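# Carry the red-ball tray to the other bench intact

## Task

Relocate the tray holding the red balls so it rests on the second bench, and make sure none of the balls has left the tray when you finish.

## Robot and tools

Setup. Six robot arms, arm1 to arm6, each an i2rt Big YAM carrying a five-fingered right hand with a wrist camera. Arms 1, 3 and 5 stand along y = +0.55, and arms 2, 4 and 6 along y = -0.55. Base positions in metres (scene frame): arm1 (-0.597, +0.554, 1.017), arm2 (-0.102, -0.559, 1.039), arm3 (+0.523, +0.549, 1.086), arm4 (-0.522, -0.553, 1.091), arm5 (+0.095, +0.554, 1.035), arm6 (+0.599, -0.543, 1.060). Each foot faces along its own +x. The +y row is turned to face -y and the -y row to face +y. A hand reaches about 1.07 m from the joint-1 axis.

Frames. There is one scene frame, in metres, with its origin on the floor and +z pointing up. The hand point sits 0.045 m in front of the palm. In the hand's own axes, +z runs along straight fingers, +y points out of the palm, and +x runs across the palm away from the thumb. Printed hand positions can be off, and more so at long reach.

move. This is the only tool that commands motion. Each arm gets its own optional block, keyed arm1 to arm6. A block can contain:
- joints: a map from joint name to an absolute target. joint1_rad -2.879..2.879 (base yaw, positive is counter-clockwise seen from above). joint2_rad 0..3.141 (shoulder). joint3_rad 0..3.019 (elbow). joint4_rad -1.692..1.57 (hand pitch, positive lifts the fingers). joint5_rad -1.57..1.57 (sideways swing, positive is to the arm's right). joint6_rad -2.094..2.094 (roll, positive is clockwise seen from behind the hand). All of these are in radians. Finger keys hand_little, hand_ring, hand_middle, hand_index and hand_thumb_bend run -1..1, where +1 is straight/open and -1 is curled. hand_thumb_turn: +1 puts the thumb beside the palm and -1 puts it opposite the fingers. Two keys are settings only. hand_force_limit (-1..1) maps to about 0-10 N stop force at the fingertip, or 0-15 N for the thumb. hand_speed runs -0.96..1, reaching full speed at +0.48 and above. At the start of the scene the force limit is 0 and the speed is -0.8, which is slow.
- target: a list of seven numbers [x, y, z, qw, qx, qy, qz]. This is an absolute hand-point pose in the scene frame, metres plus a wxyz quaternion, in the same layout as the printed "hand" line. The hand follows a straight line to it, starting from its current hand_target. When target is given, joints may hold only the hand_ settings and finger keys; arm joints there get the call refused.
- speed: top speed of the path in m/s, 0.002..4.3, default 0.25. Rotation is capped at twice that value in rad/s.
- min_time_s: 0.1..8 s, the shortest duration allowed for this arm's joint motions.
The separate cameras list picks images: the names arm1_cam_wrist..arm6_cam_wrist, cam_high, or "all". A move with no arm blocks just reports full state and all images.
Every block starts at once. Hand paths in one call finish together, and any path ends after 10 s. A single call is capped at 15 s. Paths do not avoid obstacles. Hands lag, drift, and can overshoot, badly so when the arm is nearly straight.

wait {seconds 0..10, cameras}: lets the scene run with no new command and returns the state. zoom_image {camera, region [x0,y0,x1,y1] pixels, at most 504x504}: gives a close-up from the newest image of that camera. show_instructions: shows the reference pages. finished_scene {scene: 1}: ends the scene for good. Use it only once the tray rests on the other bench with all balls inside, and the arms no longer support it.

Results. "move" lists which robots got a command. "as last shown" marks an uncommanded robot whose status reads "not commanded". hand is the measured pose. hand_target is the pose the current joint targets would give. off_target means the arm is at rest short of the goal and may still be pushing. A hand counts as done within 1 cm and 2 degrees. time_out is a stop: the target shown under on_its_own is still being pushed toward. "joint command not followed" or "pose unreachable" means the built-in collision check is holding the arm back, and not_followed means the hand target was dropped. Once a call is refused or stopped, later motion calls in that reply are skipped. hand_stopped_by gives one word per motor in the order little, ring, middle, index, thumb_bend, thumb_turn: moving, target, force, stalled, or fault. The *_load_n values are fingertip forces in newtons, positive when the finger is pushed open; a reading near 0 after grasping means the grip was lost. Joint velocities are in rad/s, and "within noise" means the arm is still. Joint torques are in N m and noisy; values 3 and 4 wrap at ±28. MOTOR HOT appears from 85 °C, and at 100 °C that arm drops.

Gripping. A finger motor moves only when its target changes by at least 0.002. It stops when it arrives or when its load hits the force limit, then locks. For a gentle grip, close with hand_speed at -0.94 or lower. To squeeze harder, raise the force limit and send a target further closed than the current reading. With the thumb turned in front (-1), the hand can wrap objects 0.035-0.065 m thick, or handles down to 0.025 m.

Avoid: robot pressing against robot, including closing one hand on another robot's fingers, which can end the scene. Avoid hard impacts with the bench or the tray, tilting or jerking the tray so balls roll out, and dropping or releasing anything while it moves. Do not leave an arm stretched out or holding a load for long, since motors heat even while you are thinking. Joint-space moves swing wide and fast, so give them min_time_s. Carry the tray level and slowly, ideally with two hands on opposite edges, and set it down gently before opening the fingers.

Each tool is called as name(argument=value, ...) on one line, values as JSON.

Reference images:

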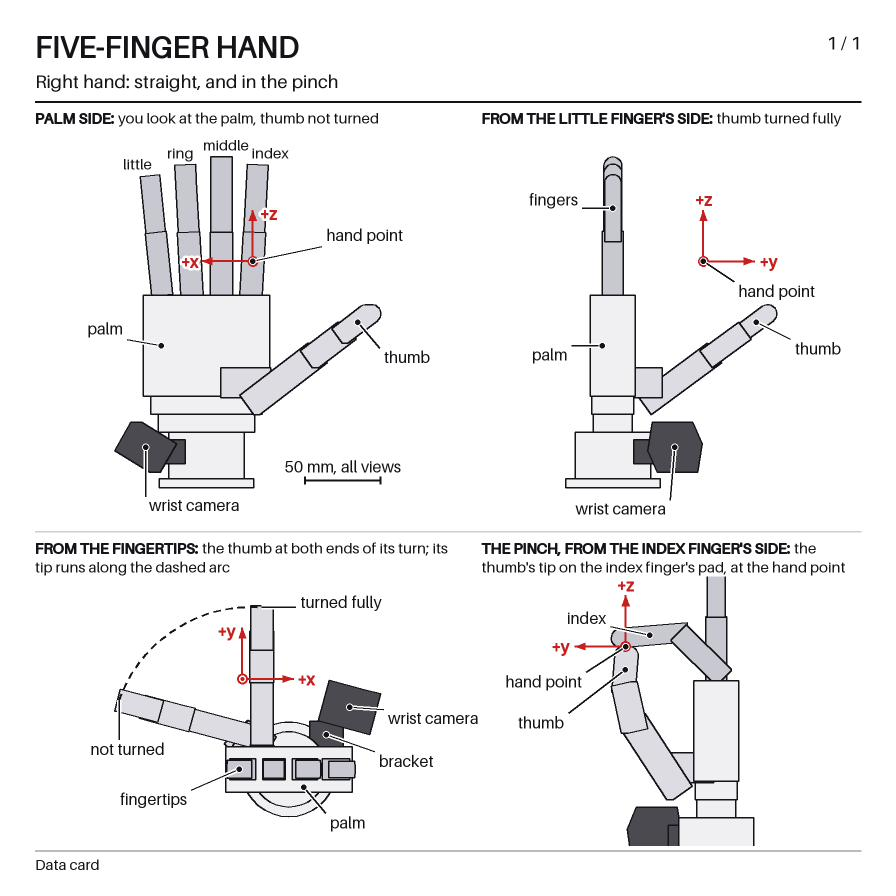

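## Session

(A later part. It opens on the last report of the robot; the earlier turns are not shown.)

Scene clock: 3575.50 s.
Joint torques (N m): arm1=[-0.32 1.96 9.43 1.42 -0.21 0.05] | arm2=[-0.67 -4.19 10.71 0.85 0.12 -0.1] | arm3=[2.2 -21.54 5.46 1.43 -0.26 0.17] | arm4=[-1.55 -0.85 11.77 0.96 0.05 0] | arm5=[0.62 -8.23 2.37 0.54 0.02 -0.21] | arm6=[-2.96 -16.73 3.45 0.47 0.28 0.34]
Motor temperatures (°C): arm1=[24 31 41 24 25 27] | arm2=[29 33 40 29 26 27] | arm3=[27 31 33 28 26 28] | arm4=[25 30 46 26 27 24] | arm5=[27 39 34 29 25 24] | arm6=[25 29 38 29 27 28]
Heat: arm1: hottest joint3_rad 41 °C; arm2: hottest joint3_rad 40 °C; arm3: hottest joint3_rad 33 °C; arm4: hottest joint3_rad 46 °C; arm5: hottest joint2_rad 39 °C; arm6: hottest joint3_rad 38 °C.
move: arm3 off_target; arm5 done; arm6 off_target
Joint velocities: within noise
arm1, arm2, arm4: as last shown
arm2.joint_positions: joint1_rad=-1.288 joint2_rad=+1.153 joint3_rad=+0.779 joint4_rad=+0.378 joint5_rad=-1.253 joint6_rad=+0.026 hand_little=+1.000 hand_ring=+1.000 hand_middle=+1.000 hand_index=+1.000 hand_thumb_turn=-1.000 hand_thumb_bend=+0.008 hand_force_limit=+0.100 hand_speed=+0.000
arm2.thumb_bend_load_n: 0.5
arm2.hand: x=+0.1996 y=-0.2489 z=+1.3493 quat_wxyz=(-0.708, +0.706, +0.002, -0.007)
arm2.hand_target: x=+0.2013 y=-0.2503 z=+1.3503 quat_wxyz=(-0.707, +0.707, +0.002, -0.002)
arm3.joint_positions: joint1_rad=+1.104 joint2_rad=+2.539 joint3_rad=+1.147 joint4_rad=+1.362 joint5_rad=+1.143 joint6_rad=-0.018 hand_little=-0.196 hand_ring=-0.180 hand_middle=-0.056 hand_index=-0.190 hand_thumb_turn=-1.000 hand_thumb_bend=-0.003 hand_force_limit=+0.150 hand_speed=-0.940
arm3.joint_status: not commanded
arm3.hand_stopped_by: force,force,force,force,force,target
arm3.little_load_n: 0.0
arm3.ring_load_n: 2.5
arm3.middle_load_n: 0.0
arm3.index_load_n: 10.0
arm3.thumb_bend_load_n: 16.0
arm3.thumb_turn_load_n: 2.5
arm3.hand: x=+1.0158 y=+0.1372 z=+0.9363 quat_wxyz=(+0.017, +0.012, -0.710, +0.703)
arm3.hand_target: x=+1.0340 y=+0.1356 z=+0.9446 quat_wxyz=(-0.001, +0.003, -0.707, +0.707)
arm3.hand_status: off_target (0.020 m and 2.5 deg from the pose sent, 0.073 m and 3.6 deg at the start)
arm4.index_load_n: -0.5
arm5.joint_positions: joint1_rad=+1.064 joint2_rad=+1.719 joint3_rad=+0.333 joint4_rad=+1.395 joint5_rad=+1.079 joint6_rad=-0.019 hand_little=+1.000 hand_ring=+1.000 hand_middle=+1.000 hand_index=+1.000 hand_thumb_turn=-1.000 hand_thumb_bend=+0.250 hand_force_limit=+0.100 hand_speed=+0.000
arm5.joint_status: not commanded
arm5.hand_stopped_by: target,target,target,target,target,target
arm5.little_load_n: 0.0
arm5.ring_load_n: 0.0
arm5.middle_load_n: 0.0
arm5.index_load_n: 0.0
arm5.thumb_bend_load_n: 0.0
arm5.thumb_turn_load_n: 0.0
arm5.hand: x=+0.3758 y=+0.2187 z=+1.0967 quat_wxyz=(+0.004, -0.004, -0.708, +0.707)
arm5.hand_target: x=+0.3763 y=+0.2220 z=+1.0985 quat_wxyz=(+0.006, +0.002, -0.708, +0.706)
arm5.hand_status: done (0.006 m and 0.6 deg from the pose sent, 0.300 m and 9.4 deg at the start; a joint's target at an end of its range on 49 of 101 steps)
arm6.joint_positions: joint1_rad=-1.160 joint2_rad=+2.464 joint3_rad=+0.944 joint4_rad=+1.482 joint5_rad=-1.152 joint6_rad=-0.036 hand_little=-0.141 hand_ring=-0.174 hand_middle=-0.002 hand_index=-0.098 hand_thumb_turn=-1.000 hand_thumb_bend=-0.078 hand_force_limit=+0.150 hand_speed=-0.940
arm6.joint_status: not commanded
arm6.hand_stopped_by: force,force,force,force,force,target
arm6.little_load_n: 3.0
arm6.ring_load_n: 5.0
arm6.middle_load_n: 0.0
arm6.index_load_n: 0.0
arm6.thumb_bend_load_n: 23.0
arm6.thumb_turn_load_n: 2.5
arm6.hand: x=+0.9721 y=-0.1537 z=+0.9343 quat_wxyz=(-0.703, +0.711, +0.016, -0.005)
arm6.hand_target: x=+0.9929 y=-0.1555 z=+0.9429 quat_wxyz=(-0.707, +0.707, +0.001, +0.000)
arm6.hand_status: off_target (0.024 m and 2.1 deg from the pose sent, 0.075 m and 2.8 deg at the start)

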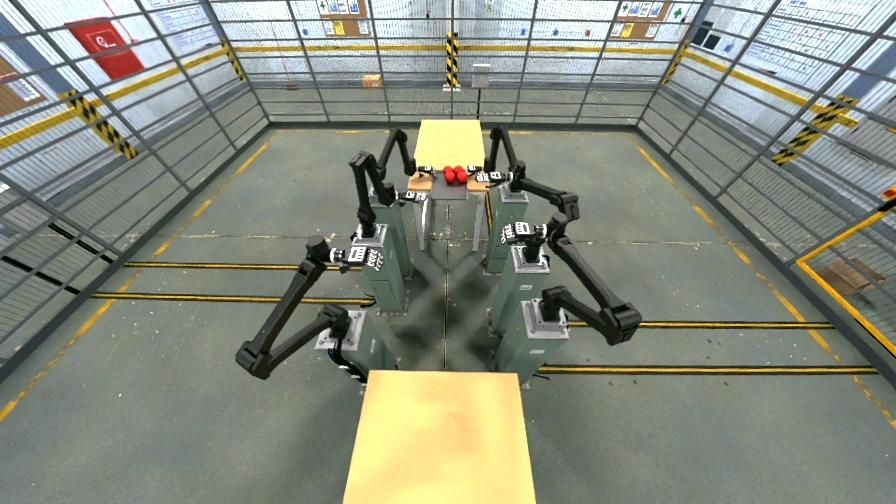

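move(arm3={"target":[1.113,0.134,0.946,0,0,-0.7071,0.7071],"speed":0.05}, arm6={"target":[1.074,-0.155,0.944,0.7071,-0.7071,0,0],"speed":0.05}, cameras=["cam_high"])

zoom_image(camera="cam_high", region=[380, 110, 490, 220])

Scene clock: 3585.27 s.
Joint torques (N m): arm1=[-0.73 2.32 9.54 1.5 -0.24 0.06] | arm2=[-0.73 -4.25 10.78 0.83 0.13 -0.1] | arm3=[1.32 -24.29 7.15 1.36 -0.31 0.17] | arm4=[-1.55 -0.85 11.77 0.92 0.05 -0.01] | arm5=[0.79 -7.59 2.61 0.87 0 -0.18] | arm6=[-2.67 -18.02 5.34 0.16 0.41 0.32]
Motor temperatures (°C): arm1=[24 31 41 24 25 27] | arm2=[29 32 41 29 26 27] | arm3=[27 31 33 28 25 28] | arm4=[25 30 46 26 27 24] | arm5=[27 39 34 28 25 24] | arm6=[25 29 38 28 27 28]
Heat: arm1: hottest joint3_rad 41 °C; arm2: hottest joint3_rad 41 °C; arm3: hottest joint3_rad 33 °C; arm4: hottest joint3_rad 46 °C; arm5: hottest joint2_rad 39 °C; arm6: hottest joint3_rad 38 °C.
move: arm3 off_target; arm6 off_target
Joint velocities: within noise
arm1, arm2, arm4, arm5: as last shown
arm2.thumb_bend_load_n: 0.0
arm3.joint_positions: joint1_rad=+1.165 joint2_rad=+2.588 joint3_rad=+1.377 joint4_rad=+1.191 joint5_rad=+1.205 joint6_rad=-0.018 hand_little=-0.196 hand_ring=-0.180 hand_middle=-0.056 hand_index=-0.190 hand_thumb_turn=-1.000 hand_thumb_bend=-0.003 hand_force_limit=+0.150 hand_speed=-0.940
arm3.joint_status: not commanded
arm3.hand_stopped_by: force,force,force,force,force,target
arm3.little_load_n: 0.0
arm3.ring_load_n: 2.5
arm3.middle_load_n: 0.0
arm3.index_load_n: 10.0
arm3.thumb_bend_load_n: 15.0
arm3.thumb_turn_load_n: 2.0
arm3.hand: x=+1.0977 y=+0.1388 z=+0.9397 quat_wxyz=(+0.014, +0.009, -0.708, +0.706)
arm3.hand_target: x=+1.1145 y=+0.1366 z=+0.9462 quat_wxyz=(-0.002, +0.001, -0.706, +0.708)
arm3.hand_status: off_target (0.017 m and 1.9 deg from the pose sent, 0.098 m and 2.5 deg at the start)
arm4.little_load_n: 0.5
arm4.index_load_n: 0.0
arm6.joint_positions: joint1_rad=-1.225 joint2_rad=+2.493 joint3_rad=+1.156 joint4_rad=+1.309 joint5_rad=-1.212 joint6_rad=-0.031 hand_little=-0.141 hand_ring=-0.174 hand_middle=-0.002 hand_index=-0.098 hand_thumb_turn=-1.000 hand_thumb_bend=-0.078 hand_force_limit=+0.150 hand_speed=-0.940
arm6.joint_status: not commanded
arm6.hand_stopped_by: force,force,force,force,force,target
arm6.little_load_n: 3.0
arm6.ring_load_n: 4.5
arm6.middle_load_n: 0.0
arm6.index_load_n: 0.0
arm6.thumb_bend_load_n: 22.5
arm6.thumb_turn_load_n: 2.5
arm6.hand: x=+1.0537 y=-0.1521 z=+0.9370 quat_wxyz=(-0.705, +0.709, +0.016, -0.002)
arm6.hand_target: x=+1.0744 y=-0.1548 z=+0.9440 quat_wxyz=(-0.708, +0.707, +0.000, +0.001)
arm6.hand_status: off_target (0.022 m and 1.9 deg from the pose sent, 0.102 m and 2.1 deg at the start)

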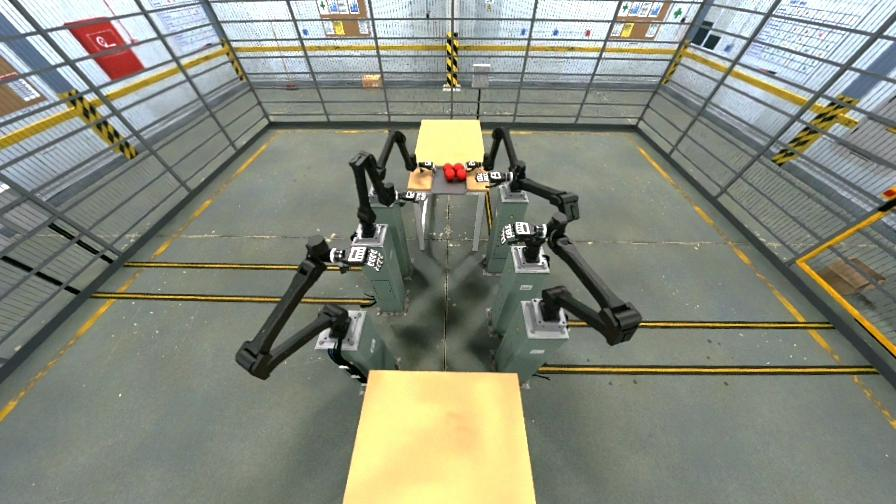

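Scaled by 4.582.

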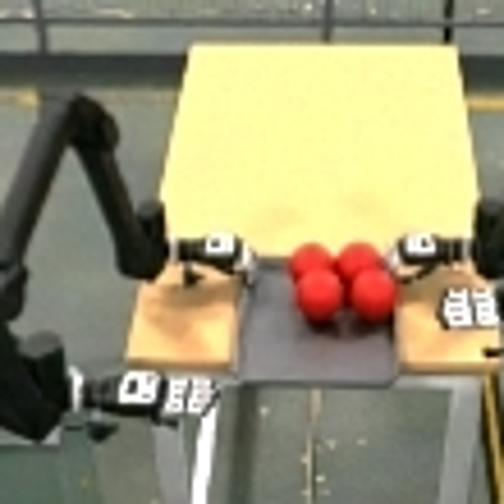

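move(arm3={"target":[1.203,0.135,0.944,0,0,-0.7071,0.7071],"speed":0.05}, arm6={"target":[1.164,-0.154,0.942,0.7071,-0.7071,0,0],"speed":0.05}, cameras=["cam_high"])

zoom_image(camera="cam_high", region=[380, 110, 490, 220])

Scene clock: 3593.17 s.
Joint torques (N m): arm1=[-0.56 1.96 9.51 1.44 -0.22 0.05] | arm2=[-0.79 -4.25 10.78 0.85 0.14 -0.09] | arm3=[1.38 -24.82 8.8 1.44 -0.34 0.17] | arm4=[-1.67 -0.91 11.77 0.96 0.05 -0.01] | arm5=[0.44 -7.88 2.54 0.64 0.02 -0.15] | arm6=[-2.49 -19.49 7.09 -0.06 0.54 0.24]
Motor temperatures (°C): arm1=[24 31 41 24 25 27] | arm2=[29 32 41 29 26 27] | arm3=[27 31 34 28 25 28] | arm4=[25 30 46 26 27 24] | arm5=[27 39 34 28 25 24] | arm6=[25 30 39 28 27 28]
Heat: arm1: hottest joint3_rad 41 °C; arm2: hottest joint3_rad 41 °C; arm3: hottest joint3_rad 34 °C; arm4: hottest joint3_rad 46 °C; arm5: hottest joint2_rad 39 °C; arm6: hottest joint3_rad 39 °C.
move: arm3 off_target; arm6 off_target
Joint velocities: within noise
arm1.joint_positions: joint1_rad=+1.120 joint2_rad=+0.378 joint3_rad=+0.728 joint4_rad=-0.329 joint5_rad=+1.101 joint6_rad=-0.011 hand_little=+0.100 hand_ring=+0.100 hand_middle=+0.100 hand_index=+0.100 hand_thumb_turn=-1.000 hand_thumb_bend=+0.250 hand_force_limit=+0.200 hand_speed=-0.700
arm1.joint_status: not commanded
arm1.hand_stopped_by: target,target,target,target,target,target
arm1.little_load_n: 0.0
arm1.ring_load_n: 0.0
arm1.middle_load_n: 0.0
arm1.index_load_n: 0.0
arm1.thumb_bend_load_n: 0.0
arm1.thumb_turn_load_n: 0.0
arm1.hand: x=-0.4524 y=+0.2987 z=+1.4232 quat_wxyz=(+0.002, -0.005, -0.705, +0.710)
arm1.hand_target: x=-0.4550 y=+0.2988 z=+1.4229 quat_wxyz=(+0.001, -0.008, -0.706, +0.709)
arm1.hand_status: not commanded
arm2, arm5: as last shown
arm3.joint_positions: joint1_rad=+1.216 joint2_rad=+2.690 joint3_rad=+1.697 joint4_rad=+0.981 joint5_rad=+1.254 joint6_rad=-0.018 hand_little=-0.196 hand_ring=-0.180 hand_middle=-0.056 hand_index=-0.190 hand_thumb_turn=-1.000 hand_thumb_bend=-0.003 hand_force_limit=+0.150 hand_speed=-0.940
arm3.joint_status: not commanded
arm3.hand_stopped_by: force,force,force,force,force,target
arm3.little_load_n: 0.0
arm3.ring_load_n: 2.5
arm3.middle_load_n: 0.0
arm3.index_load_n: 10.0
arm3.thumb_bend_load_n: 14.5
arm3.thumb_turn_load_n: 2.5
arm3.hand: x=+1.1912 y=+0.1389 z=+0.9426 quat_wxyz=(+0.011, +0.006, -0.707, +0.707)
arm3.hand_target: x=+1.2022 y=+0.1355 z=+0.9426 quat_wxyz=(+0.000, +0.001, -0.707, +0.708)
arm3.hand_status: off_target (0.013 m and 1.4 deg from the pose sent, 0.105 m and 1.9 deg at the start)
arm4.joint_positions: joint1_rad=-1.287 joint2_rad=+0.645 joint3_rad=+0.552 joint4_rad=+0.110 joint5_rad=-1.298 joint6_rad=+0.044 hand_little=+0.100 hand_ring=+0.100 hand_middle=+0.100 hand_index=+0.100 hand_thumb_turn=-1.000 hand_thumb_bend=+0.250 hand_force_limit=+0.100 hand_speed=-0.800
arm4.joint_status: not commanded
arm4.hand_stopped_by: target,target,target,target,target,target
arm4.little_load_n: 0.0
arm4.ring_load_n: 0.0
arm4.middle_load_n: 0.0
arm4.index_load_n: 0.0
arm4.thumb_bend_load_n: 0.0
arm4.thumb_turn_load_n: 0.0
arm4.hand: x=-0.3493 y=-0.2986 z=+1.4090 quat_wxyz=(-0.707, +0.707, -0.008, -0.012)
arm4.hand_target: x=-0.3477 y=-0.2996 z=+1.4209 quat_wxyz=(-0.708, +0.706, +0.000, -0.001)
arm4.hand_status: not commanded
arm6.joint_positions: joint1_rad=-1.282 joint2_rad=+2.570 joint3_rad=+1.440 joint4_rad=+1.111 joint5_rad=-1.267 joint6_rad=-0.024 hand_little=-0.141 hand_ring=-0.174 hand_middle=-0.002 hand_index=-0.098 hand_thumb_turn=-1.000 hand_thumb_bend=-0.078 hand_force_limit=+0.150 hand_speed=-0.940
arm6.joint_status: not commanded
arm6.hand_stopped_by: force,force,force,force,force,target
arm6.little_load_n: 3.5
arm6.ring_load_n: 4.5
arm6.middle_load_n: 0.0
arm6.index_load_n: 0.0
arm6.thumb_bend_load_n: 21.5
arm6.thumb_turn_load_n: 2.5
arm6.hand: x=+1.1467 y=-0.1518 z=+0.9392 quat_wxyz=(-0.707, +0.707, +0.015, -0.002)
arm6.hand_target: x=+1.1649 y=-0.1565 z=+0.9406 quat_wxyz=(-0.707, +0.707, -0.002, +0.001)
arm6.hand_status: off_target (0.018 m and 1.8 deg from the pose sent, 0.110 m and 1.9 deg at the start)

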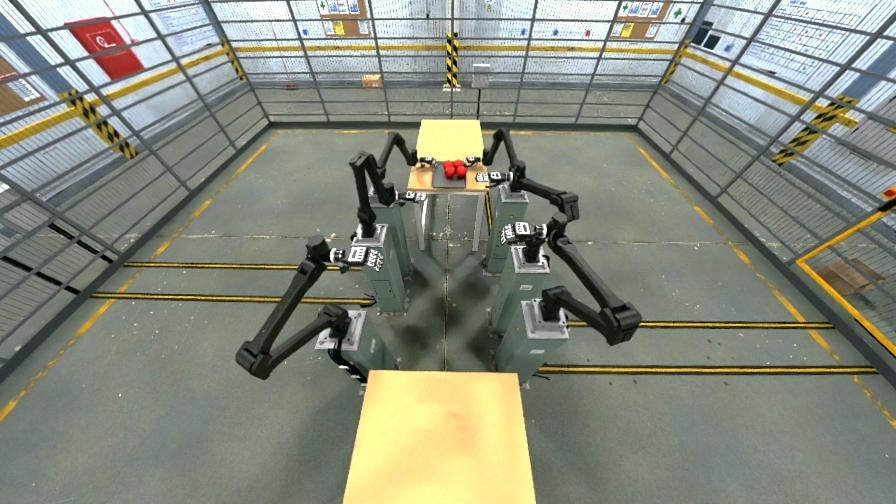

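Scaled by 4.582.

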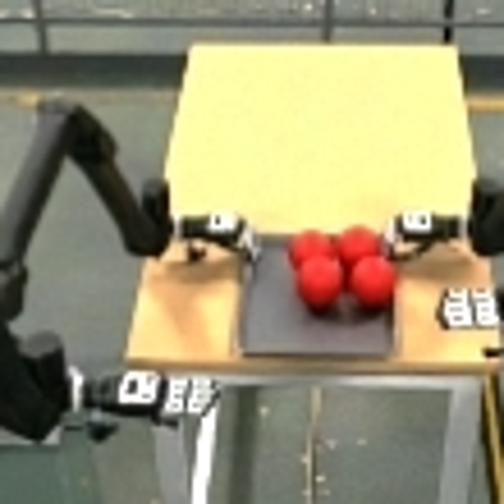

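move(arm3={"target":[1.263,0.137,0.936,0,0,-0.7071,0.7071],"speed":0.05}, arm6={"target":[1.224,-0.152,0.936,0.7071,-0.7071,0,0],"speed":0.05}, cameras=["cam_high"])

zoom_image(camera="cam_high", region=[380, 110, 490, 220])

Scene clock: 3601.87 s.
Joint torques (N m): arm1=[-0.21 2.43 9.54 1.42 -0.24 0.07] | arm2=[-0.73 -4.25 10.74 0.85 0.13 -0.1] | arm3=[0.67 -25.64 9.73 1.17 -0.38 0.19] | arm4=[-1.55 -0.85 11.75 0.95 0.04 -0.01] | arm5=[0.73 -7.41 2.74 0.8 0.02 -0.18] | arm6=[-2.26 -20.37 8.03 -0.21 0.64 0.15]
Motor temperatures (°C): arm1=[24 31 41 24 25 27] | arm2=[29 32 41 29 26 27] | arm3=[27 32 34 28 25 28] | arm4=[25 30 46 26 27 24] | arm5=[27 38 33 28 25 24] | arm6=[25 30 39 28 27 28]
Heat: arm1: hottest joint3_rad 41 °C; arm2: hottest joint3_rad 41 °C; arm3: hottest joint3_rad 34 °C; arm4: hottest joint3_rad 46 °C; arm5: hottest joint2_rad 38 °C; arm6: hottest joint3_rad 39 °C.
move: arm3 off_target; arm6 off_target
Joint velocities: within noise
arm1, arm2, arm4, arm5: as last shown
arm1.thumb_turn_load_n: 0.5
arm3.joint_positions: joint1_rad=+1.245 joint2_rad=+2.800 joint3_rad=+1.980 joint4_rad=+0.823 joint5_rad=+1.283 joint6_rad=-0.018 hand_little=-0.196 hand_ring=-0.180 hand_middle=-0.056 hand_index=-0.190 hand_thumb_turn=-1.000 hand_thumb_bend=-0.003 hand_force_limit=+0.150 hand_speed=-0.940
arm3.joint_status: not commanded
arm3.hand_stopped_by: force,force,force,force,force,target
arm3.little_load_n: 0.0
arm3.ring_load_n: 3.5
arm3.middle_load_n: 0.0
arm3.index_load_n: 9.5
arm3.thumb_bend_load_n: 14.0
arm3.thumb_turn_load_n: 1.5
arm3.hand: x=+1.2562 y=+0.1398 z=+0.9440 quat_wxyz=(+0.006, +0.002, -0.706, +0.708)
arm3.hand_target: x=+1.2617 y=+0.1376 z=+0.9344 quat_wxyz=(+0.001, +0.001, -0.707, +0.707)
arm3.hand_status: off_target (0.011 m and 0.8 deg from the pose sent, 0.072 m and 1.4 deg at the start)
arm6.joint_positions: joint1_rad=-1.311 joint2_rad=+2.651 joint3_rad=+1.673 joint4_rad=+0.974 joint5_rad=-1.293 joint6_rad=-0.014 hand_little=-0.141 hand_ring=-0.174 hand_middle=-0.002 hand_index=-0.098 hand_thumb_turn=-1.000 hand_thumb_bend=-0.078 hand_force_limit=+0.150 hand_speed=-0.940
arm6.joint_status: not commanded
arm6.hand_stopped_by: force,force,force,force,force,target
arm6.little_load_n: 3.5
arm6.ring_load_n: 4.5
arm6.middle_load_n: 0.5
arm6.index_load_n: 0.0
arm6.thumb_bend_load_n: 20.5
arm6.thumb_turn_load_n: 2.5
arm6.hand: x=+1.2116 y=-0.1505 z=+0.9413 quat_wxyz=(-0.708, +0.706, +0.016, +0.001)
arm6.hand_target: x=+1.2259 y=-0.1561 z=+0.9358 quat_wxyz=(-0.708, +0.707, -0.002, +0.003)
arm6.hand_status: off_target (0.014 m and 1.9 deg from the pose sent, 0.077 m and 1.8 deg at the start)

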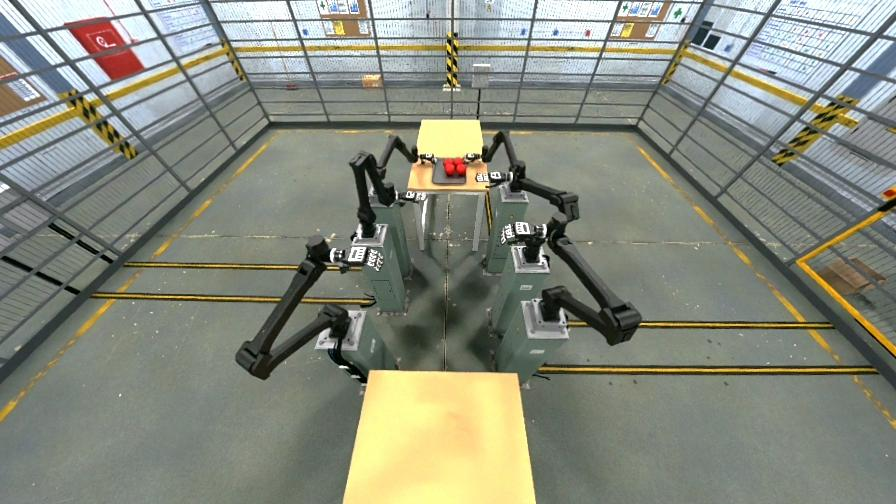

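Scaled by 4.582.

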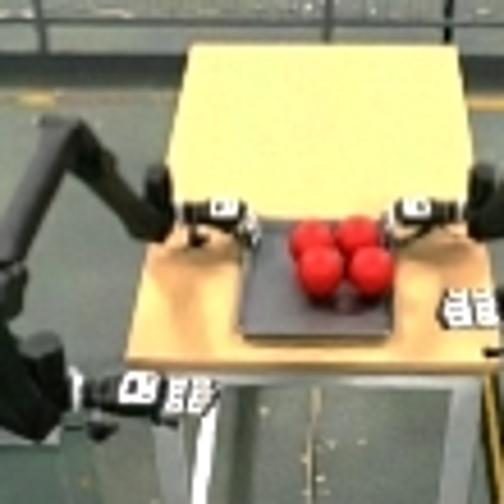

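move(arm3={"target":[1.257,0.1385,0.945,0,0,-0.7071,0.7071],"speed":0.03}, arm6={"target":[1.214,-0.153,0.943,0.7071,-0.7071,0,0],"speed":0.03})

move(arm6={"joints":{"hand_speed":-0.8,"hand_thumb_bend":0.3}}, arm3={"joints":{"hand_speed":-0.8,"hand_thumb_bend":0.3}}, cameras=["cam_high","arm3_cam_wrist","arm6_cam_wrist"])

zoom_image(camera="cam_high", region=[380, 110, 490, 220])

Scene clock: 3612.17 s.
Joint torques (N m): arm1=[-0.56 1.96 9.62 1.55 -0.18 0.05] | arm2=[-0.91 -4.13 10.73 0.8 0.14 -0.1] | arm3=[0.97 -28.92 5.97 1.39 -0.44 0.18] | arm4=[-1.55 -0.85 11.77 0.95 0.04 -0.01] | arm5=[0.73 -7.59 2.54 0.77 0.07 -0.17] | arm6=[-1.49 -22.83 4.7 0.44 0.72 0.13]
Motor temperatures (°C): arm1=[24 31 41 24 25 27] | arm2=[29 31 42 29 26 27] | arm3=[27 32 35 27 26 28] | arm4=[25 30 47 26 27 24] | arm5=[27 38 33 28 25 24] | arm6=[25 31 40 28 27 28]
Heat: arm1: hottest joint3_rad 41 °C; arm2: hottest joint3_rad 42 °C; arm3: hottest joint3_rad 35 °C; arm4: hottest joint3_rad 47 °C; arm5: hottest joint2_rad 38 °C; arm6: hottest joint3_rad 40 °C.
move: arm3 done; arm6 done
Joint velocities: within noise
arm1, arm2, arm4, arm5: as last shown
arm1.thumb_turn_load_n: 0.0
arm2.index_load_n: -0.5
arm3.joint_positions: joint1_rad=+1.245 joint2_rad=+2.800 joint3_rad=+1.980 joint4_rad=+0.823 joint5_rad=+1.283 joint6_rad=-0.018 hand_little=-0.196 hand_ring=-0.180 hand_middle=-0.056 hand_index=-0.190 hand_thumb_turn=-1.000 hand_thumb_bend=-0.003 hand_force_limit=+0.150 hand_speed=-0.940
arm3.joint_status: not commanded
arm3.hand_stopped_by: force,force,force,force,force,target
arm3.little_load_n: 0.0
arm3.ring_load_n: 3.0
arm3.middle_load_n: -0.5
arm3.index_load_n: 10.0
arm3.thumb_bend_load_n: 14.0
arm3.thumb_turn_load_n: 2.0
arm3.hand: x=+1.2562 y=+0.1398 z=+0.9440 quat_wxyz=(+0.006, +0.002, -0.706, +0.708)
arm3.hand_target: x=+1.2575 y=+0.1384 z=+0.9457 quat_wxyz=(-0.001, -0.001, -0.707, +0.708)
arm3.hand_status: done (0.002 m and 0.8 deg from the pose sent, 0.002 m and 0.8 deg at the start)
arm6.joint_positions: joint1_rad=-1.311 joint2_rad=+2.651 joint3_rad=+1.670 joint4_rad=+0.974 joint5_rad=-1.293 joint6_rad=-0.014 hand_little=-0.141 hand_ring=-0.174 hand_middle=-0.002 hand_index=-0.098 hand_thumb_turn=-1.000 hand_thumb_bend=-0.078 hand_force_limit=+0.150 hand_speed=-0.940
arm6.joint_status: not commanded
arm6.hand_stopped_by: force,force,force,force,force,target
arm6.little_load_n: 4.0
arm6.ring_load_n: 5.0
arm6.middle_load_n: 0.5
arm6.index_load_n: 0.0
arm6.thumb_bend_load_n: 20.0
arm6.thumb_turn_load_n: 2.0
arm6.hand: x=+1.2105 y=-0.1508 z=+0.9403 quat_wxyz=(-0.708, +0.706, +0.015, +0.000)
arm6.hand_target: x=+1.2138 y=-0.1530 z=+0.9427 quat_wxyz=(-0.707, +0.707, +0.000, +0.000)
arm6.hand_status: done (0.005 m and 1.8 deg from the pose sent, 0.004 m and 1.9 deg at the start)
pictures: none

Scene clock: 3614.00 s.
Joint torques (N m): arm1=[-0.21 2.43 9.52 1.44 -0.21 0.08] | arm2=[-0.73 -4.07 10.7 0.84 0.13 -0.1] | arm3=[1.61 -29.1 6.15 1.54 -0.22 0.19] | arm4=[-1.61 -0.85 11.77 0.94 0.05 -0.01] | arm5=[0.26 -7.77 3.03 0.54 0.02 -0.15] | arm6=[-1.49 -22.24 4.79 0.46 0.37 0.08]
Motor temperatures (°C): arm1=[24 31 41 24 25 27] | arm2=[29 31 42 29 26 27] | arm3=[27 32 35 27 26 28] | arm4=[25 30 47 26 27 24] | arm5=[27 38 33 28 25 24] | arm6=[25 31 40 28 27 28]
Heat: arm1: hottest joint3_rad 41 °C; arm2: hottest joint3_rad 42 °C; arm3: hottest joint3_rad 35 °C; arm4: hottest joint3_rad 47 °C; arm5: hottest joint2_rad 38 °C; arm6: hottest joint3_rad 40 °C.
move: arm3 done; arm6 done
Joint velocities: within noise
arm1, arm2, arm4, arm5: as last shown
arm2.little_load_n: -0.5
arm2.index_load_n: 0.0
arm3.joint_positions: joint1_rad=+1.242 joint2_rad=+2.797 joint3_rad=+1.980 joint4_rad=+0.823 joint5_rad=+1.277 joint6_rad=-0.007 hand_little=-0.196 hand_ring=-0.180 hand_middle=-0.056 hand_index=-0.191 hand_thumb_turn=-1.000 hand_thumb_bend=+0.299 hand_force_limit=+0.150 hand_speed=-0.800
arm3.joint_status: all done
arm3.hand_stopped_by: force,force,force,force,target,target
arm3.little_load_n: 0.0
arm3.ring_load_n: 0.0
arm3.middle_load_n: 0.0
arm3.index_load_n: 0.0
arm3.thumb_bend_load_n: -2.0
arm3.thumb_turn_load_n: -0.5
arm3.hand: x=+1.2576 y=+0.1375 z=+0.9468 quat_wxyz=(+0.000, -0.002, -0.705, +0.709)
arm3.hand_target: x=+1.2573 y=+0.1361 z=+0.9465 quat_wxyz=(-0.004, -0.005, -0.707, +0.708)
arm3.hand_status: not commanded
arm4.index_load_n: -0.5
arm6.joint_positions: joint1_rad=-1.305 joint2_rad=+2.644 joint3_rad=+1.670 joint4_rad=+0.973 joint5_rad=-1.284 joint6_rad=+0.002 hand_little=-0.141 hand_ring=-0.175 hand_middle=-0.002 hand_index=-0.098 hand_thumb_turn=-1.000 hand_thumb_bend=+0.299 hand_force_limit=+0.150 hand_speed=-0.800
arm6.joint_status: all done
arm6.hand_stopped_by: force,force,force,force,target,target
arm6.little_load_n: 0.0
arm6.ring_load_n: 0.0
arm6.middle_load_n: 0.0
arm6.index_load_n: 0.0
arm6.thumb_bend_load_n: -2.0
arm6.thumb_turn_load_n: 0.5
arm6.hand: x=+1.2106 y=-0.1462 z=+0.9459 quat_wxyz=(-0.709, +0.706, +0.010, -0.002)
arm6.hand_target: x=+1.2111 y=-0.1492 z=+0.9430 quat_wxyz=(-0.707, +0.707, -0.002, -0.006)
arm6.hand_status: not commanded
pictures: arm3_cam_wrist, arm6_cam_wrist, cam_high
arm3_cam_wrist: T_world_to_cam=[[-0.24512, -0.05793, -0.96776, 1.23834], [0.83351, 0.49722, -0.24088, -0.88342], [0.49515, -0.86569, -0.07359, -0.31947]] pos_world=[1.19806, 0.23444, 0.96211]
arm6_cam_wrist: T_world_to_cam=[[0.31679, 0.0212, -0.94826, 0.51264], [-0.78948, -0.54822, -0.276, 1.13432], [-0.52571, 0.83606, -0.15693, 1.02152]] pos_world=[1.27014, -0.24306, 0.9595]

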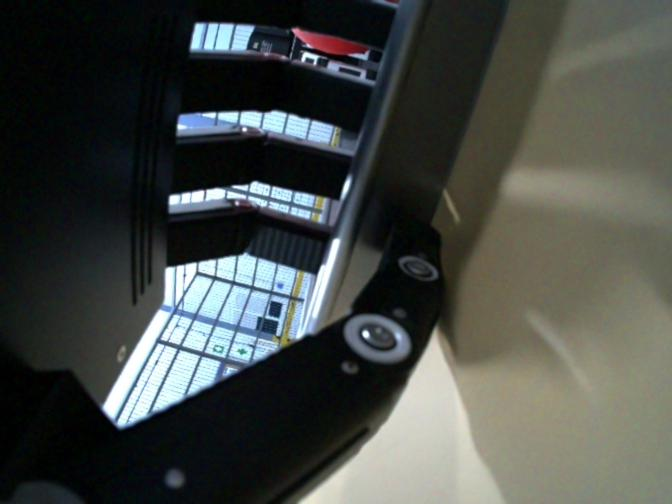

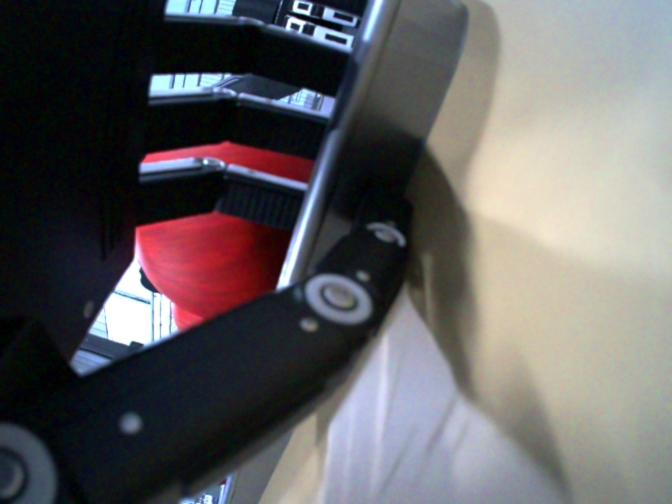

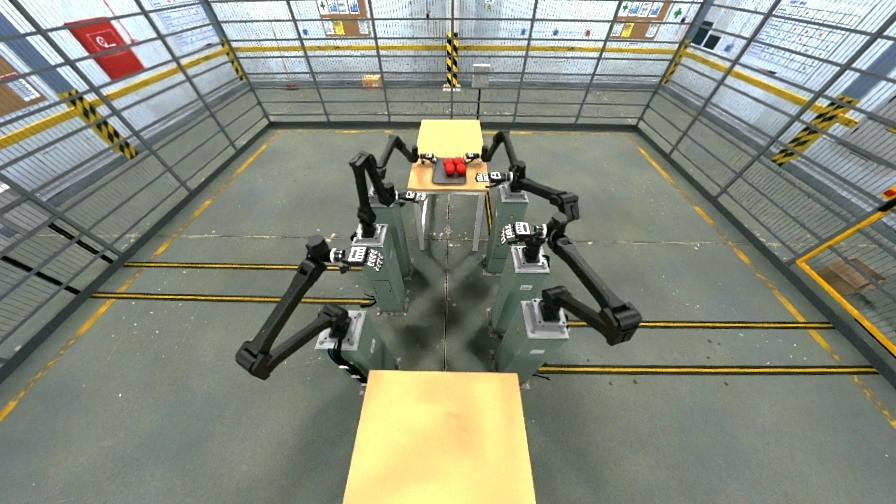

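Scaled by 4.582.

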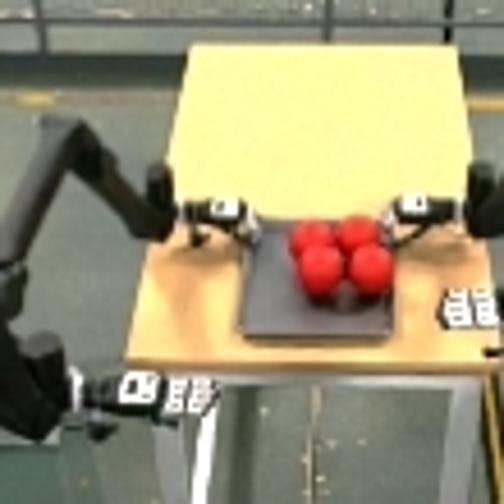

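move(arm3={"joints":{"hand_speed":-0.7,"hand_thumb_bend":0.17,"hand_index":0.12,"hand_middle":0.12,"hand_ring":0.12,"hand_little":0.12}}, arm6={"joints":{"hand_speed":-0.7,"hand_thumb_bend":0.17,"hand_index":0.12,"hand_middle":0.12,"hand_ring":0.12,"hand_little":0.12}}, cameras=["cam_high","arm3_cam_wrist","arm6_cam_wrist"])

Scene clock: 3621.43 s.
Joint torques (N m): arm1=[-0.62 2.49 9.54 1.42 -0.21 0.08] | arm2=[-0.79 -4.19 10.73 0.84 0.14 -0.11] | arm3=[0.62 -29.63 6.09 1.29 -0.18 0.2] | arm4=[-1.55 -0.85 11.77 0.94 0.04 -0.01] | arm5=[0.15 -7.77 2.7 0.62 0.06 -0.18] | arm6=[-1.49 -22.18 4.96 0.46 0.23 0.08]
Motor temperatures (°C): arm1=[24 31 41 24 25 27] | arm2=[29 31 42 29 26 27] | arm3=[27 34 35 27 25 28] | arm4=[25 30 47 26 27 24] | arm5=[27 38 33 28 25 24] | arm6=[25 32 40 28 27 28]
Heat: arm1: hottest joint3_rad 41 °C; arm2: hottest joint3_rad 42 °C; arm3: hottest joint3_rad 35 °C; arm4: hottest joint3_rad 47 °C; arm5: hottest joint2_rad 38 °C; arm6: hottest joint3_rad 40 °C.
move: arm3 done; arm6 done
Joint velocities: within noise
arm1, arm2, arm4, arm5: as last shown
arm1.thumb_bend_load_n: 0.5
arm2.little_load_n: 0.0
arm3.joint_positions: joint1_rad=+1.243 joint2_rad=+2.797 joint3_rad=+1.977 joint4_rad=+0.823 joint5_rad=+1.274 joint6_rad=-0.007 hand_little=+0.120 hand_ring=+0.120 hand_middle=+0.120 hand_index=+0.120 hand_thumb_turn=-1.000 hand_thumb_bend=+0.170 hand_force_limit=+0.150 hand_speed=-0.700
arm3.joint_status: all done
arm3.hand_stopped_by: target,target,target,target,target,target
arm3.little_load_n: 0.0
arm3.ring_load_n: 0.0
arm3.middle_load_n: 0.0
arm3.index_load_n: 0.0
arm3.thumb_bend_load_n: 0.0
arm3.thumb_turn_load_n: 0.0
arm3.hand: x=+1.2578 y=+0.1390 z=+0.9455 quat_wxyz=(+0.000, +0.001, -0.706, +0.709)
arm3.hand_target: x=+1.2582 y=+0.1373 z=+0.9464 quat_wxyz=(-0.005, -0.004, -0.707, +0.708)
arm3.hand_status: not commanded
arm4.index_load_n: 0.0
arm6.joint_positions: joint1_rad=-1.305 joint2_rad=+2.644 joint3_rad=+1.667 joint4_rad=+0.973 joint5_rad=-1.281 joint6_rad=+0.002 hand_little=+0.120 hand_ring=+0.120 hand_middle=+0.120 hand_index=+0.120 hand_thumb_turn=-1.000 hand_thumb_bend=+0.170 hand_force_limit=+0.150 hand_speed=-0.700
arm6.joint_status: all done
arm6.hand_stopped_by: target,target,target,target,target,target
arm6.little_load_n: 0.0
arm6.ring_load_n: 0.0
arm6.middle_load_n: 0.0
arm6.index_load_n: 0.0
arm6.thumb_bend_load_n: 0.0
arm6.thumb_turn_load_n: 0.0
arm6.hand: x=+1.2101 y=-0.1465 z=+0.9449 quat_wxyz=(-0.708, +0.706, +0.008, -0.002)
arm6.hand_target: x=+1.2109 y=-0.1493 z=+0.9428 quat_wxyz=(-0.707, +0.707, -0.002, -0.006)
arm6.hand_status: not commanded
pictures: arm3_cam_wrist, arm6_cam_wrist, cam_high
arm3_cam_wrist: T_world_to_cam=[[-0.24776, -0.05825, -0.96707, 1.23988], [0.83047, 0.50128, -0.24296, -0.87948], [0.49893, -0.86332, -0.07582, -0.32127]] pos_world=[1.19786, 0.23573, 0.96102]
arm6_cam_wrist: T_world_to_cam=[[0.31408, 0.01937, -0.9492, 0.51584], [-0.79195, -0.54605, -0.27319, 1.13417], [-0.5236, 0.83753, -0.15617, 1.01823]] pos_world=[1.26934, -0.24346, 0.9585]

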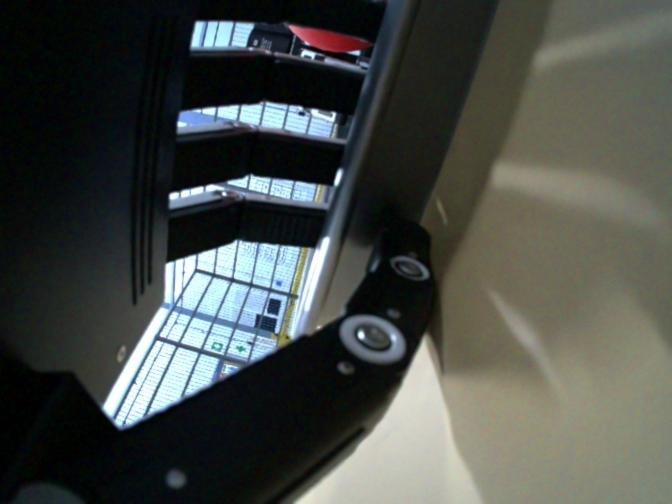

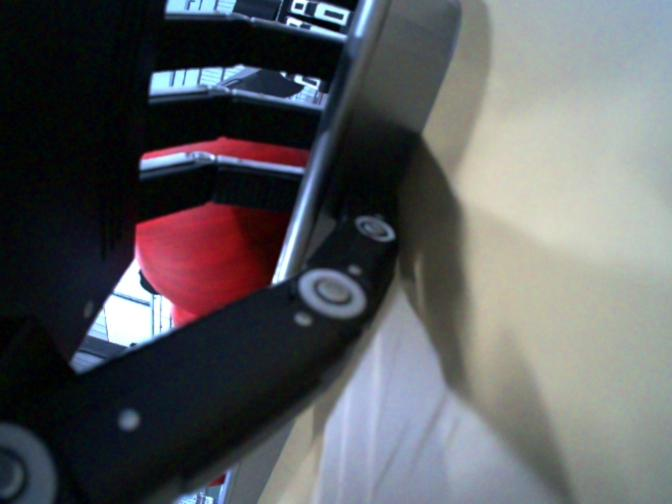

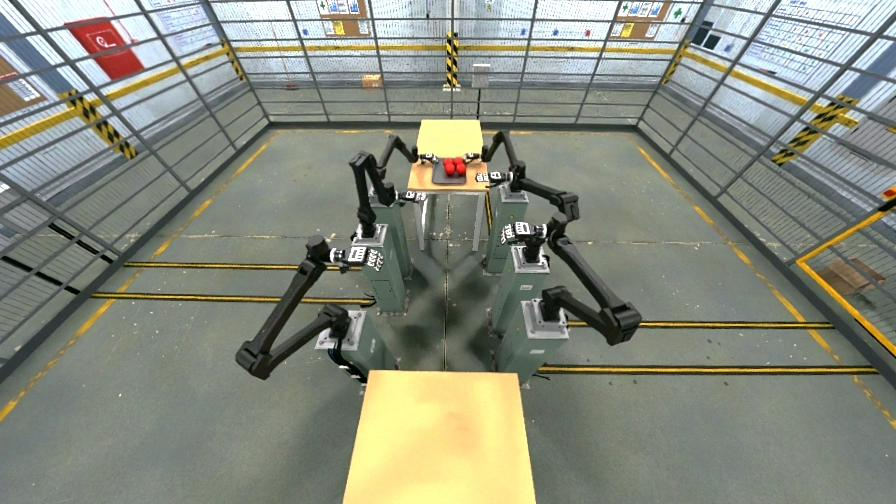

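move(arm3={"target":[1.258,0.140,1.045,0,0,-0.7071,0.7071],"speed":0.06}, arm6={"target":[1.211,-0.152,1.045,0.7071,-0.7071,0,0],"speed":0.06}, cameras=["cam_high"])

zoom_image(camera="cam_high", region=[380, 110, 490, 220])

Scene clock: 3629.27 s.
Joint torques (N m): arm1=[-0.26 2.2 9.58 1.43 -0.2 0.05] | arm2=[-0.85 -4.19 10.73 0.83 0.13 -0.11] | arm3=[1.08 -30.74 6.65 1.06 0.1 0.02] | arm4=[-1.55 -0.85 11.77 0.94 0.05 -0.01] | arm5=[0.62 -6.89 2.7 0.65 0.02 -0.16] | arm6=[-1.49 -22.65 5.59 0.1 0.21 0.02]
Motor temperatures (°C): arm1=[24 31 41 24 25 27] | arm2=[29 31 42 29 26 27] | arm3=[27 35 35 27 25 28] | arm4=[25 30 47 26 27 24] | arm5=[27 38 33 28 25 24] | arm6=[25 33 40 28 27 28]
Heat: arm1: hottest joint3_rad 41 °C; arm2: hottest joint3_rad 42 °C; arm3: hottest joint2_rad 35 °C; arm4: hottest joint3_rad 47 °C; arm5: hottest joint2_rad 38 °C; arm6: hottest joint3_rad 40 °C.
move: arm3 off_target; arm6 done
Joint velocities: within noise
arm1, arm4, arm5: as last shown
arm2.joint_positions: joint1_rad=-1.288 joint2_rad=+1.153 joint3_rad=+0.779 joint4_rad=+0.378 joint5_rad=-1.253 joint6_rad=+0.026 hand_little=+1.000 hand_ring=+1.000 hand_middle=+1.000 hand_index=+1.000 hand_thumb_turn=-1.000 hand_thumb_bend=+0.008 hand_force_limit=+0.100 hand_speed=+0.000
arm2.joint_status: not commanded
arm2.hand_stopped_by: target,target,target,target,force,target
arm2.little_load_n: 0.0
arm2.ring_load_n: 0.0
arm2.middle_load_n: 0.0
arm2.index_load_n: 0.0
arm2.thumb_bend_load_n: 0.5
arm2.thumb_turn_load_n: 0.0
arm2.hand: x=+0.1996 y=-0.2489 z=+1.3493 quat_wxyz=(-0.708, +0.706, +0.002, -0.007)
arm2.hand_target: x=+0.2013 y=-0.2503 z=+1.3503 quat_wxyz=(-0.707, +0.707, +0.002, -0.002)
arm2.hand_status: not commanded
arm3.joint_positions: joint1_rad=+1.242 joint2_rad=+2.615 joint3_rad=+1.857 joint4_rad=+0.745 joint5_rad=+1.267 joint6_rad=-0.007 hand_little=+0.120 hand_ring=+0.120 hand_middle=+0.120 hand_index=+0.120 hand_thumb_turn=-1.000 hand_thumb_bend=+0.170 hand_force_limit=+0.150 hand_speed=-0.700
arm3.joint_status: not commanded
arm3.hand_stopped_by: target,target,target,target,target,target
arm3.little_load_n: 0.0
arm3.ring_load_n: 0.0
arm3.middle_load_n: 0.0
arm3.index_load_n: 0.0
arm3.thumb_bend_load_n: 0.0
arm3.thumb_turn_load_n: 0.0
arm3.hand: x=+1.2564 y=+0.1388 z=+1.0278 quat_wxyz=(+0.003, +0.007, -0.707, +0.707)
arm3.hand_target: x=+1.2578 y=+0.1358 z=+1.0447 quat_wxyz=(+0.000, +0.000, -0.707, +0.707)
arm3.hand_status: off_target (0.017 m and 0.9 deg from the pose sent, 0.099 m and 0.2 deg at the start)
arm6.joint_positions: joint1_rad=-1.312 joint2_rad=+2.441 joint3_rad=+1.564 joint4_rad=+0.874 joint5_rad=-1.270 joint6_rad=+0.002 hand_little=+0.120 hand_ring=+0.120 hand_middle=+0.120 hand_index=+0.120 hand_thumb_turn=-1.000 hand_thumb_bend=+0.170 hand_force_limit=+0.150 hand_speed=-0.700
arm6.joint_status: not commanded
arm6.hand_stopped_by: target,target,target,target,target,target
arm6.little_load_n: 0.0
arm6.ring_load_n: 0.0
arm6.middle_load_n: 0.0
arm6.index_load_n: 0.0
arm6.thumb_bend_load_n: 0.0
arm6.thumb_turn_load_n: 0.0
arm6.hand: x=+1.2126 y=-0.1516 z=+1.0389 quat_wxyz=(-0.709, +0.706, +0.002, +0.005)
arm6.hand_target: x=+1.2154 y=-0.1541 z=+1.0452 quat_wxyz=(-0.708, +0.706, -0.004, +0.005)
arm6.hand_status: done (0.006 m and 0.6 deg from the pose sent, 0.100 m and 1.0 deg at the start)

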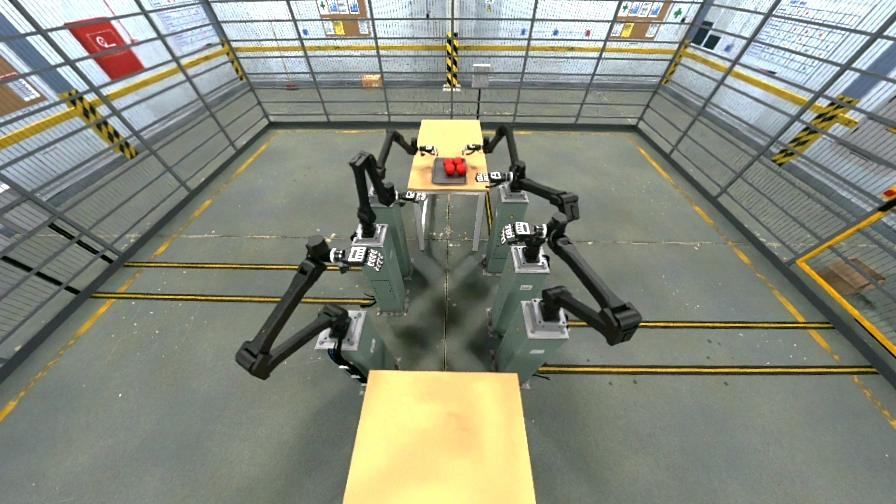

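Scaled by 4.582.

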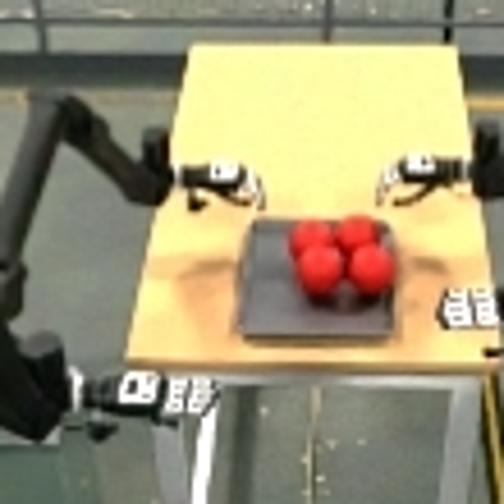

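move(arm3={"target":[1.1,0.24,1.20,0,0,-0.7071,0.7071],"speed":0.2}, arm6={"target":[1.1,-0.26,1.20,0.7071,-0.7071,0,0],"speed":0.2}, cameras=["cam_high"])

zoom_image(camera="cam_high", region=[380, 110, 490, 220])

Scene clock: 3637.27 s.
Joint torques (N m): arm1=[-0.73 2.02 9.62 1.47 -0.21 0.05] | arm2=[-0.56 -4.19 10.74 0.79 0.13 -0.11] | arm3=[1.85 -20.54 5.89 2.67 0.11 0.08] | arm4=[-1.55 -0.85 11.77 0.92 0.04 -0.01] | arm5=[0.44 -7.88 2.65 0.91 -0.01 -0.19] | arm6=[-2.32 -16.38 6.01 -0.05 -0.22 0.04]
Motor temperatures (°C): arm1=[24 31 41 24 25 27] | arm2=[29 30 42 29 26 27] | arm3=[27 36 35 27 25 28] | arm4=[25 30 47 26 27 24] | arm5=[27 38 33 28 25 24] | arm6=[25 34 40 28 27 28]
Heat: arm1: hottest joint3_rad 41 °C; arm2: hottest joint3_rad 42 °C; arm3: hottest joint2_rad 36 °C; arm4: hottest joint3_rad 47 °C; arm5: hottest joint2_rad 38 °C; arm6: hottest joint3_rad 40 °C.
move: arm3 done; arm6 done
Joint velocities: within noise
arm1, arm2, arm4: as last shown
arm1.middle_load_n: -0.5
arm1.index_load_n: -0.5
arm1.thumb_bend_load_n: 0.0
arm2.ring_load_n: -0.5
arm2.thumb_bend_load_n: 0.0
arm3.joint_positions: joint1_rad=+1.334 joint2_rad=+1.967 joint3_rad=+1.133 joint4_rad=+0.802 joint5_rad=+1.361 joint6_rad=-0.007 hand_little=+0.120 hand_ring=+0.120 hand_middle=+0.120 hand_index=+0.120 hand_thumb_turn=-1.000 hand_thumb_bend=+0.170 hand_force_limit=+0.150 hand_speed=-0.700
arm3.joint_status: not commanded
arm3.hand_stopped_by: target,target,target,target,target,target
arm3.little_load_n: 0.0
arm3.ring_load_n: 0.0
arm3.middle_load_n: 0.0
arm3.index_load_n: 0.0
arm3.thumb_bend_load_n: 0.0
arm3.thumb_turn_load_n: 0.0
arm3.hand: x=+1.1011 y=+0.2404 z=+1.1951 quat_wxyz=(+0.011, +0.014, -0.708, +0.706)
arm3.hand_target: x=+1.1039 y=+0.2439 z=+1.2024 quat_wxyz=(-0.003, +0.003, -0.707, +0.708)
arm3.hand_status: done (0.005 m and 2.0 deg from the pose sent, 0.254 m and 0.9 deg at the start)
arm4.index_load_n: -0.5
arm5.joint_positions: joint1_rad=+1.064 joint2_rad=+1.719 joint3_rad=+0.333 joint4_rad=+1.395 joint5_rad=+1.079 joint6_rad=-0.019 hand_little=+1.000 hand_ring=+1.000 hand_middle=+1.000 hand_index=+1.000 hand_thumb_turn=-1.000 hand_thumb_bend=+0.250 hand_force_limit=+0.100 hand_speed=+0.000
arm5.joint_status: not commanded
arm5.hand_stopped_by: target,target,target,target,target,target
arm5.little_load_n: 0.0
arm5.ring_load_n: 0.0
arm5.middle_load_n: 0.0
arm5.index_load_n: 0.0
arm5.thumb_bend_load_n: 0.0
arm5.thumb_turn_load_n: 0.0
arm5.hand: x=+0.3758 y=+0.2187 z=+1.0967 quat_wxyz=(+0.004, -0.004, -0.708, +0.707)
arm5.hand_target: x=+0.3763 y=+0.2220 z=+1.0985 quat_wxyz=(+0.006, +0.002, -0.708, +0.706)
arm5.hand_status: not commanded
arm6.joint_positions: joint1_rad=-1.429 joint2_rad=+1.895 joint3_rad=+1.084 joint4_rad=+0.819 joint5_rad=-1.401 joint6_rad=+0.007 hand_little=+0.120 hand_ring=+0.120 hand_middle=+0.120 hand_index=+0.120 hand_thumb_turn=-1.000 hand_thumb_bend=+0.170 hand_force_limit=+0.150 hand_speed=-0.700
arm6.joint_status: not commanded
arm6.hand_stopped_by: target,target,target,target,target,target
arm6.little_load_n: 0.0
arm6.ring_load_n: 0.0
arm6.middle_load_n: 0.0
arm6.index_load_n: 0.0
arm6.thumb_bend_load_n: 0.0
arm6.thumb_turn_load_n: 0.0
arm6.hand: x=+1.0992 y=-0.2522 z=+1.1998 quat_wxyz=(-0.709, +0.705, +0.009, +0.002)
arm6.hand_target: x=+1.1009 y=-0.2600 z=+1.2019 quat_wxyz=(-0.709, +0.706, +0.000, +0.000)
arm6.hand_status: done (0.008 m and 1.1 deg from the pose sent, 0.224 m and 0.6 deg at the start)

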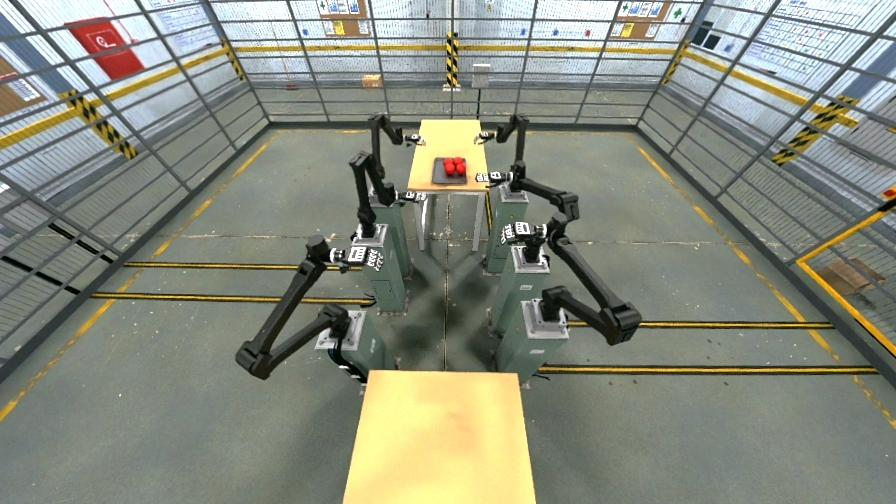

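Scaled by 4.582.

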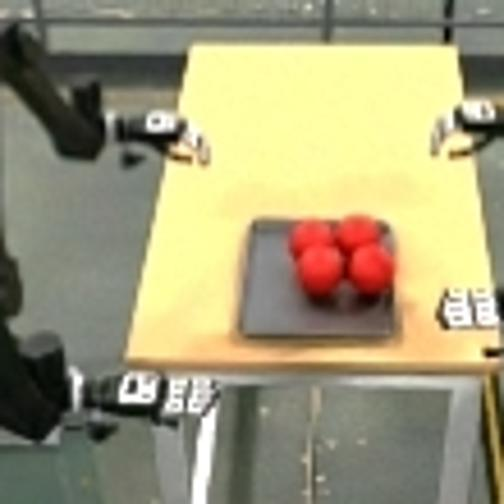

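The tray is fully on the far bench with all four balls on it, and every robot is clear of it.

finished_scene()

The scene is finished: the task was done.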